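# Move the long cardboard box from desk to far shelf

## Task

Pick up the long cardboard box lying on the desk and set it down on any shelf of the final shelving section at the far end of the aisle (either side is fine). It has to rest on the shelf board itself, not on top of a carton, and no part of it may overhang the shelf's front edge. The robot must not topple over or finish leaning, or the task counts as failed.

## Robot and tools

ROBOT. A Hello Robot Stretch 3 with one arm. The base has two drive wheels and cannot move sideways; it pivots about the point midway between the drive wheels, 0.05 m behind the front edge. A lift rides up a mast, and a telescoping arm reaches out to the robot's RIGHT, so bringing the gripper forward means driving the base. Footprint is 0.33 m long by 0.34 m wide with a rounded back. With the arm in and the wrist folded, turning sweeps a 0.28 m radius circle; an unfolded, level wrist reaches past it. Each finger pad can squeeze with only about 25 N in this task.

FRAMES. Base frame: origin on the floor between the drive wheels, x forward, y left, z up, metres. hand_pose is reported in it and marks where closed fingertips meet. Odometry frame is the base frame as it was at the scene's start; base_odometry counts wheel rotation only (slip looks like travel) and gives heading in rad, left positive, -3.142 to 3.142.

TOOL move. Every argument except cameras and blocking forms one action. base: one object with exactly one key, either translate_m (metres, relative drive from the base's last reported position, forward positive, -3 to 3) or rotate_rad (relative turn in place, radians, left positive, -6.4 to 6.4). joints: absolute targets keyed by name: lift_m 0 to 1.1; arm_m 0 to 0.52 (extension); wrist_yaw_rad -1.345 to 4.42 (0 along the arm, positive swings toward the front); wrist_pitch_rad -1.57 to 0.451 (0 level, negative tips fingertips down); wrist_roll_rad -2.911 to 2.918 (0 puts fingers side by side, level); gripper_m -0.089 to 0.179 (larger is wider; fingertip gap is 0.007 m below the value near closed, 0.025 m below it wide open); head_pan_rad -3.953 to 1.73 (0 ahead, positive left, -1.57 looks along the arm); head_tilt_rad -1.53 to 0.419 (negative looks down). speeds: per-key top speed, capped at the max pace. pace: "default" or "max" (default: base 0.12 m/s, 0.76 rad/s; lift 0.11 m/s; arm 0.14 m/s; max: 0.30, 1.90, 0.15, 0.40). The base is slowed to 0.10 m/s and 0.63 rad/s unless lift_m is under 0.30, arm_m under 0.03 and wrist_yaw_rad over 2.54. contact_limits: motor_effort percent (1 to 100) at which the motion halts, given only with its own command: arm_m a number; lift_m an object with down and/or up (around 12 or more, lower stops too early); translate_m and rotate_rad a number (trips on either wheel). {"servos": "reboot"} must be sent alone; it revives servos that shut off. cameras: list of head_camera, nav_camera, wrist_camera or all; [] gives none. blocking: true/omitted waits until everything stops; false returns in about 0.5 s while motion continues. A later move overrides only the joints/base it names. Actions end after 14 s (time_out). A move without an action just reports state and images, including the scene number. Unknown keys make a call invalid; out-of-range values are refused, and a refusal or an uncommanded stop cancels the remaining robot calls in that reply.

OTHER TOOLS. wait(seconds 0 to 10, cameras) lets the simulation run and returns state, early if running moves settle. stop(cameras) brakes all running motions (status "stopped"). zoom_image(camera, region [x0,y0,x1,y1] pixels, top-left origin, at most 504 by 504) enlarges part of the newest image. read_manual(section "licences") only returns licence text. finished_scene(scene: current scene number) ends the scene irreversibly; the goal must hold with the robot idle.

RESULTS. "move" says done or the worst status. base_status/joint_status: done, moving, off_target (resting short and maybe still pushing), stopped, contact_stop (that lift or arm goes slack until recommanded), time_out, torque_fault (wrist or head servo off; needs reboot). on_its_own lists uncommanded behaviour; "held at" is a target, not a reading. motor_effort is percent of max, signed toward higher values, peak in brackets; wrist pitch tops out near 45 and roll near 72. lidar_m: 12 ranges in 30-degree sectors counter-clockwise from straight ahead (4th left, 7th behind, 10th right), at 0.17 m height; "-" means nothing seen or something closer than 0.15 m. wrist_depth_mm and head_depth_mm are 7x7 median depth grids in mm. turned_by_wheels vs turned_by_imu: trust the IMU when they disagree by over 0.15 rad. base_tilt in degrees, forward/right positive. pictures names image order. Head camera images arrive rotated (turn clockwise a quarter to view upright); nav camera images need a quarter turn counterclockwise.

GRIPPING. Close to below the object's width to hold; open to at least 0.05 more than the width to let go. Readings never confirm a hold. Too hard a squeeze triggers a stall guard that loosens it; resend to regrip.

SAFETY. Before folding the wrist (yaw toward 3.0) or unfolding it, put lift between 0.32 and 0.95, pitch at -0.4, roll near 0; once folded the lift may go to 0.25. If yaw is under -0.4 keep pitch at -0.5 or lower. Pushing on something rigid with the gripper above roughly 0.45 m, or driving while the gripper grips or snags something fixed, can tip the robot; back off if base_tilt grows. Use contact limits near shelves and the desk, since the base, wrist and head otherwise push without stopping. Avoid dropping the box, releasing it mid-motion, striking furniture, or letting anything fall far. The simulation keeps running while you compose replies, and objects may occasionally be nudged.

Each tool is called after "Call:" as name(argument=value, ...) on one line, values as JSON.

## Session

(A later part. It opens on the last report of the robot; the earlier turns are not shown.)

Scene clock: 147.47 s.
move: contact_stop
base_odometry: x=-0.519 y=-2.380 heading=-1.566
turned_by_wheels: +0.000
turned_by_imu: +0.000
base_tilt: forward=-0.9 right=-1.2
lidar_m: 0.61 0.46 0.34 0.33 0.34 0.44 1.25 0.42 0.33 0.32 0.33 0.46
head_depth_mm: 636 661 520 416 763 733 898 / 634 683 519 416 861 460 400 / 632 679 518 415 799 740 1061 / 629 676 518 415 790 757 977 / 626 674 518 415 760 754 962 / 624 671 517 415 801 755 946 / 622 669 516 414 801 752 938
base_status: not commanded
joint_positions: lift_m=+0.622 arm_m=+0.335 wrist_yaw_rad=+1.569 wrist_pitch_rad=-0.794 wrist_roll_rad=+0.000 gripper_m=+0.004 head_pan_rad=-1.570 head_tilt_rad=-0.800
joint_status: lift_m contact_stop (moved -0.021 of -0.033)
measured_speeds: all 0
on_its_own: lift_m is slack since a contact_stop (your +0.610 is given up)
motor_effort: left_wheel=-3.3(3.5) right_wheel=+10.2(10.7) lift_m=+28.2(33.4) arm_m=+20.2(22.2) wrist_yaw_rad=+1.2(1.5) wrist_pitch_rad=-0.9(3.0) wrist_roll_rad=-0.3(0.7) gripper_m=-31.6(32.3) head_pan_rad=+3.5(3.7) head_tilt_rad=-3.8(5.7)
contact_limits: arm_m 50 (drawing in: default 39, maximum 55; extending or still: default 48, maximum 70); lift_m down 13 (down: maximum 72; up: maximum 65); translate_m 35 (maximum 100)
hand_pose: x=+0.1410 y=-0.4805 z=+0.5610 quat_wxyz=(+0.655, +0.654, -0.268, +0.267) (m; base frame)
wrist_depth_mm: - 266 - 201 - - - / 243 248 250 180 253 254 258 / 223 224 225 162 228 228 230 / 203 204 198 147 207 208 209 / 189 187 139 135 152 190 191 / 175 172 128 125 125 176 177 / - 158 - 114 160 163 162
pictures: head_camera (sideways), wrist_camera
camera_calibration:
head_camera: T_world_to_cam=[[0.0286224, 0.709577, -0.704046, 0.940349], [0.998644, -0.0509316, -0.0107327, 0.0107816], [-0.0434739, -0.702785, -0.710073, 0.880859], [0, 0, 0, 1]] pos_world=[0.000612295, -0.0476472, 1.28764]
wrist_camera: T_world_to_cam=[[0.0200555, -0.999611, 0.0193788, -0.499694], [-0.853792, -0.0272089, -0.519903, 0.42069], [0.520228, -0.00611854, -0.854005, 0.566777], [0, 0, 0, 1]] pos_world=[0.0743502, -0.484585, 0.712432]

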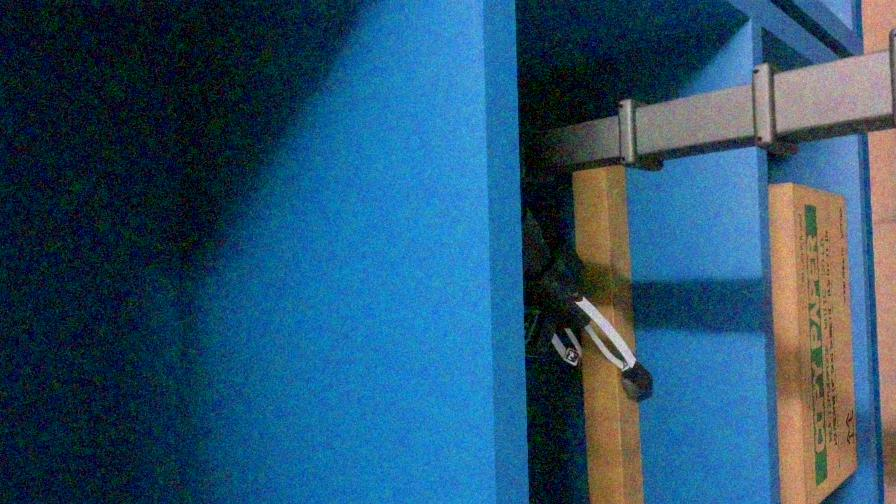

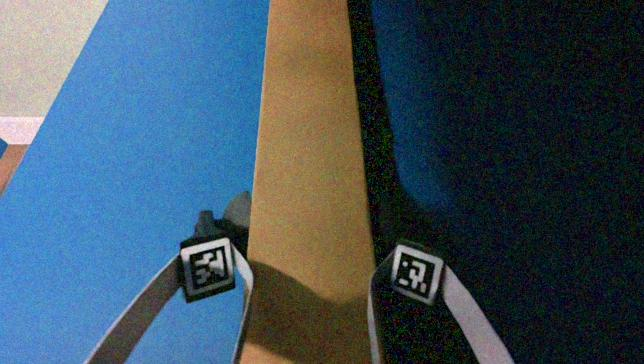

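Same contact height as before. Release the same way.

Call:
move(joints={"lift_m": 0.623}, speeds={"lift_m": 0.02})

Call:
move(joints={"gripper_m": 0.05})

Call:
move(joints={"gripper_m": 0.12}, cameras=["wrist_camera"])

Call:
move(joints={"wrist_pitch_rad": -0.2}, speeds={"wrist_pitch_rad": 0.5})

Call:
move(joints={"arm_m": 0.0}, cameras=["head_camera", "nav_camera"])

Scene clock: 149.13 s.
move: done
base_odometry: x=-0.519 y=-2.380 heading=-1.566
turned_by_wheels: +0.000
turned_by_imu: +0.000
base_tilt: forward=-0.9 right=-1.2
lidar_m: 0.61 0.46 0.34 0.33 0.34 0.44 1.25 0.43 0.33 0.32 0.33 0.46
head_depth_mm: 638 660 519 418 765 736 895 / 635 685 518 416 863 459 400 / 632 680 518 416 799 742 1063 / 628 676 516 415 791 756 976 / 626 673 517 414 757 755 961 / 624 671 516 414 801 756 947 / 621 670 515 414 800 752 938
base_status: not commanded
joint_positions: lift_m=+0.623 arm_m=+0.335 wrist_yaw_rad=+1.569 wrist_pitch_rad=-0.796 wrist_roll_rad=+0.000 gripper_m=+0.004 head_pan_rad=-1.570 head_tilt_rad=-0.800
joint_status: all done
measured_speeds: all 0
motor_effort: left_wheel=-3.3(3.5) right_wheel=+10.1(10.8) lift_m=+41.5(41.5) arm_m=+18.6(19.0) wrist_yaw_rad=+0.7(1.2) wrist_pitch_rad=-0.6(0.8) wrist_roll_rad=+0.0(0.4) gripper_m=-32.3(32.3) head_pan_rad=+3.3(3.8) head_tilt_rad=-5.1(5.1)
contact_limits: arm_m 50 (drawing in: default 39, maximum 55; extending or still: default 48, maximum 70); translate_m 35 (maximum 100)
hand_pose: x=+0.1407 y=-0.4805 z=+0.5618 quat_wxyz=(+0.655, +0.654, -0.267, +0.266) (m; base frame)
wrist_depth_mm: - 266 - 201 - - - / 243 248 250 179 253 254 255 / 223 225 224 162 228 229 230 / 203 204 198 147 207 208 209 / 190 188 139 135 153 190 191 / 175 172 128 125 125 176 176 / - 158 - 115 160 161 161
pictures: none

Scene clock: 150.50 s.
move: done
base_odometry: x=-0.519 y=-2.380 heading=-1.566
turned_by_wheels: +0.000
turned_by_imu: +0.000
base_tilt: forward=-0.9 right=-1.2
lidar_m: 0.61 0.46 0.34 0.33 0.34 0.44 1.25 0.43 0.33 0.32 0.33 0.46
head_depth_mm: 636 659 519 416 764 735 895 / 635 683 518 416 861 459 400 / 631 679 518 415 799 744 1061 / 628 677 517 415 792 756 977 / 627 673 517 415 756 756 959 / 623 671 516 414 801 754 948 / 621 667 516 414 801 756 936
base_status: not commanded
joint_positions: lift_m=+0.623 arm_m=+0.335 wrist_yaw_rad=+1.569 wrist_pitch_rad=-0.796 wrist_roll_rad=+0.000 gripper_m=+0.050 head_pan_rad=-1.570 head_tilt_rad=-0.800
joint_status: all done
measured_speeds: all 0
motor_effort: left_wheel=-3.0(3.6) right_wheel=+9.7(10.2) lift_m=+36.9(41.2) arm_m=+16.7(18.5) wrist_yaw_rad=+0.7(1.3) wrist_pitch_rad=-0.5(0.7) wrist_roll_rad=-0.1(0.4) gripper_m=-8.1(100.0) head_pan_rad=+3.2(3.7) head_tilt_rad=-4.3(5.2)
contact_limits: arm_m 50 (drawing in: default 39, maximum 55; extending or still: default 48, maximum 70); translate_m 35 (maximum 100)
hand_pose: x=+0.1407 y=-0.4805 z=+0.5618 quat_wxyz=(+0.655, +0.654, -0.267, +0.266) (m; base frame)
wrist_depth_mm: - 266 - 202 - - - / - 249 249 180 253 254 256 / 223 224 225 162 228 229 230 / 203 204 198 147 207 208 209 / 190 187 139 135 152 190 192 / 175 173 127 125 126 176 177 / - 159 159 116 160 162 162
pictures: none

Scene clock: 152.63 s.
move: done
base_odometry: x=-0.519 y=-2.380 heading=-1.566
turned_by_wheels: +0.000
turned_by_imu: +0.000
base_tilt: forward=-0.9 right=-1.2
lidar_m: 0.61 0.46 0.34 0.33 0.34 0.44 1.25 0.42 0.33 0.32 0.33 0.46
head_depth_mm: 637 662 519 416 764 735 896 / 633 683 519 416 861 460 400 / 632 679 519 416 799 742 1061 / 628 677 517 415 790 755 979 / 626 674 516 415 732 756 962 / 623 669 516 415 800 755 950 / 622 669 516 413 802 756 936
base_status: not commanded
joint_positions: lift_m=+0.623 arm_m=+0.335 wrist_yaw_rad=+1.569 wrist_pitch_rad=-0.809 wrist_roll_rad=+0.000 gripper_m=+0.120 head_pan_rad=-1.570 head_tilt_rad=-0.800
joint_status: all done
measured_speeds: all 0
motor_effort: left_wheel=-3.1(3.7) right_wheel=+9.9(10.4) lift_m=+31.6(37.8) arm_m=+14.4(16.8) wrist_yaw_rad=+1.1(1.4) wrist_pitch_rad=+1.7(2.0) wrist_roll_rad=-0.4(0.7) gripper_m=+1.2(100.0) head_pan_rad=+2.9(4.0) head_tilt_rad=-4.3(5.2)
contact_limits: arm_m 50 (drawing in: default 39, maximum 55; extending or still: default 48, maximum 70); translate_m 35 (maximum 100)
hand_pose: x=+0.1381 y=-0.4805 z=+0.5597 quat_wxyz=(+0.657, +0.656, -0.263, +0.262) (m; base frame)
wrist_depth_mm: - 265 260 196 - - - / 236 243 238 175 246 250 250 / 218 219 221 158 223 224 225 / 200 201 198 144 204 204 205 / 184 148 180 133 183 188 188 / - 122 167 123 170 127 174 / - 159 160 114 161 159 160
pictures: wrist_camera
camera_calibration:
wrist_camera: T_world_to_cam=[[0.0203783, -0.999612, 0.019005, -0.49943], [-0.861096, -0.0272074, -0.507714, 0.411737], [0.508034, -0.00601878, -0.861316, 0.572999], [0, 0, 0, 1]] pos_world=[0.0736198, -0.484585, 0.71207]

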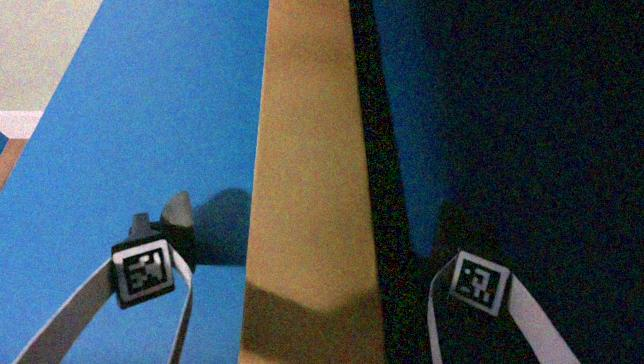

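Scene clock: 154.43 s.
move: done
base_odometry: x=-0.519 y=-2.380 heading=-1.566
turned_by_wheels: +0.000
turned_by_imu: +0.000
base_tilt: forward=-0.9 right=-1.2
lidar_m: 0.61 0.46 0.34 0.33 0.34 0.44 1.25 0.43 0.33 0.32 0.33 0.46
head_depth_mm: 635 659 520 417 765 737 895 / 633 683 519 416 861 460 400 / 630 679 518 416 801 742 1060 / 629 677 517 415 801 755 977 / 627 675 517 415 784 755 963 / 622 670 516 414 796 756 947 / 621 667 516 414 792 754 932
base_status: not commanded
joint_positions: lift_m=+0.623 arm_m=+0.335 wrist_yaw_rad=+1.569 wrist_pitch_rad=-0.223 wrist_roll_rad=+0.000 gripper_m=+0.120 head_pan_rad=-1.570 head_tilt_rad=-0.800
joint_status: all done
measured_speeds: all 0
motor_effort: left_wheel=-2.5(3.9) right_wheel=+9.9(10.2) lift_m=+26.2(31.7) arm_m=+12.2(14.4) wrist_yaw_rad=+1.1(1.2) wrist_pitch_rad=+4.4(7.0) wrist_roll_rad=+0.3(0.5) gripper_m=+0.9(1.5) head_pan_rad=+2.9(3.8) head_tilt_rad=-3.8(4.8)
contact_limits: arm_m 50 (drawing in: default 39, maximum 55; extending or still: default 48, maximum 70); translate_m 35 (maximum 100)
hand_pose: x=+0.2232 y=-0.4805 z=+0.6815 quat_wxyz=(+0.553, +0.552, -0.441, +0.441) (m; base frame)
wrist_depth_mm: - - - - - - - / - - - - - - - / - - - - - - - / - - - - - - - / - 144 - 318 - - - / - 118 - 258 - 121 - / - 262 257 223 261 - -
pictures: none

Scene clock: 158.10 s.
move: done
base_odometry: x=-0.519 y=-2.380 heading=-1.566
turned_by_wheels: +0.000
turned_by_imu: +0.001
base_tilt: forward=-0.8 right=-1.2
lidar_m: 0.61 0.46 0.34 0.33 0.34 0.44 1.25 0.42 0.33 0.32 0.33 0.46
head_depth_mm: 635 660 519 416 763 736 891 / 633 682 519 416 882 758 391 / 631 680 518 415 822 758 392 / 628 676 518 416 823 756 454 / 626 674 517 414 811 756 854 / 624 672 515 414 801 753 853 / 621 669 516 414 802 755 935
base_status: not commanded
joint_positions: lift_m=+0.623 arm_m=+0.000 wrist_yaw_rad=+1.569 wrist_pitch_rad=-0.223 wrist_roll_rad=+0.000 gripper_m=+0.120 head_pan_rad=-1.570 head_tilt_rad=-0.800
joint_status: all done
measured_speeds: all 0
motor_effort: left_wheel=-3.6(4.0) right_wheel=+9.8(10.1) lift_m=+16.4(26.6) arm_m=-20.7(23.3) wrist_yaw_rad=+0.2(1.4) wrist_pitch_rad=+4.6(4.6) wrist_roll_rad=+0.4(0.7) gripper_m=+0.9(1.7) head_pan_rad=+3.1(4.1) head_tilt_rad=-3.6(4.8)
contact_limits: translate_m 35 (maximum 100)
hand_pose: x=+0.2232 y=-0.1455 z=+0.6816 quat_wxyz=(+0.553, +0.552, -0.441, +0.441) (m; base frame)
wrist_depth_mm: - - - - - - - / - - - - - - - / - - - - - - - / 571 - - - - - 411 / - 144 - - 151 - 367 / - 118 - - - 121 333 / - - - - - - -
pictures: head_camera (sideways), nav_camera (sideways)
camera_calibration:
head_camera: T_world_to_cam=[[0.0286224, 0.709577, -0.704046, 0.940349], [0.998644, -0.0509316, -0.0107327, 0.0107816], [-0.0434739, -0.702785, -0.710073, 0.880859], [0, 0, 0, 1]] pos_world=[0.000612295, -0.0476472, 1.28764]
nav_camera: T_world_to_cam=[[0.0495475, -0.703737, 0.708731, -0.880045], [-0.997642, -0.0686195, 0.00160931, 0.0575404], [0.0475002, -0.707139, -0.705477, 0.867549], [0, 0, 0, 1]] pos_world=[0.0598, -0.00189444, 1.23566]

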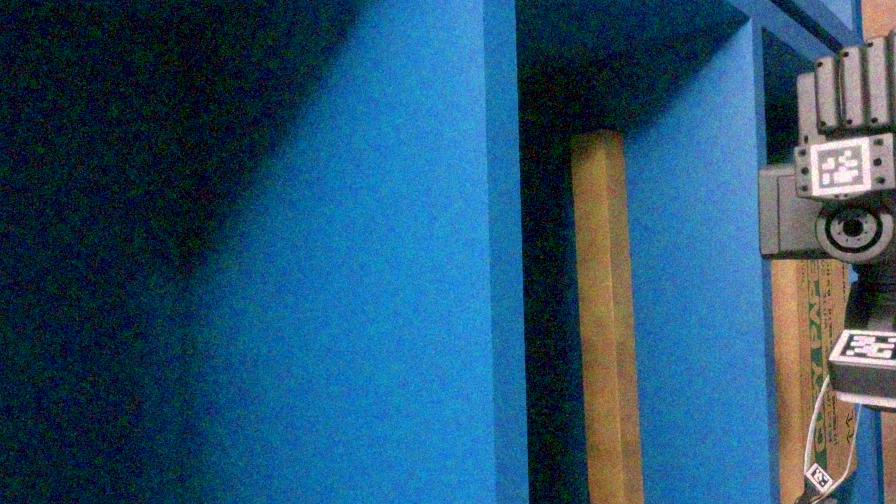

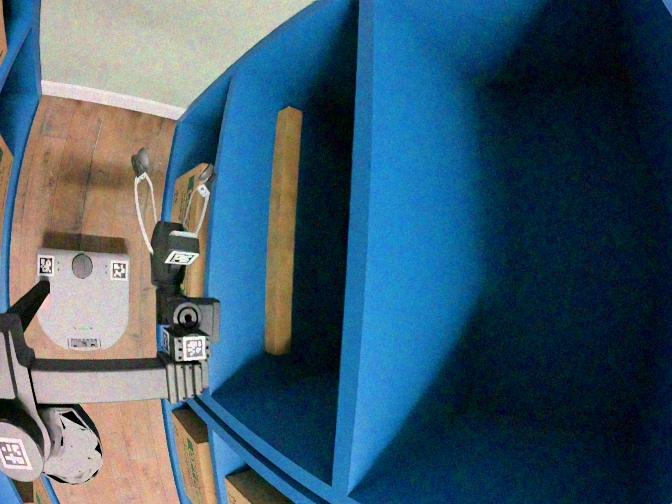

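Call:
finished_scene(scene=2)

The scene is finished: the task was done.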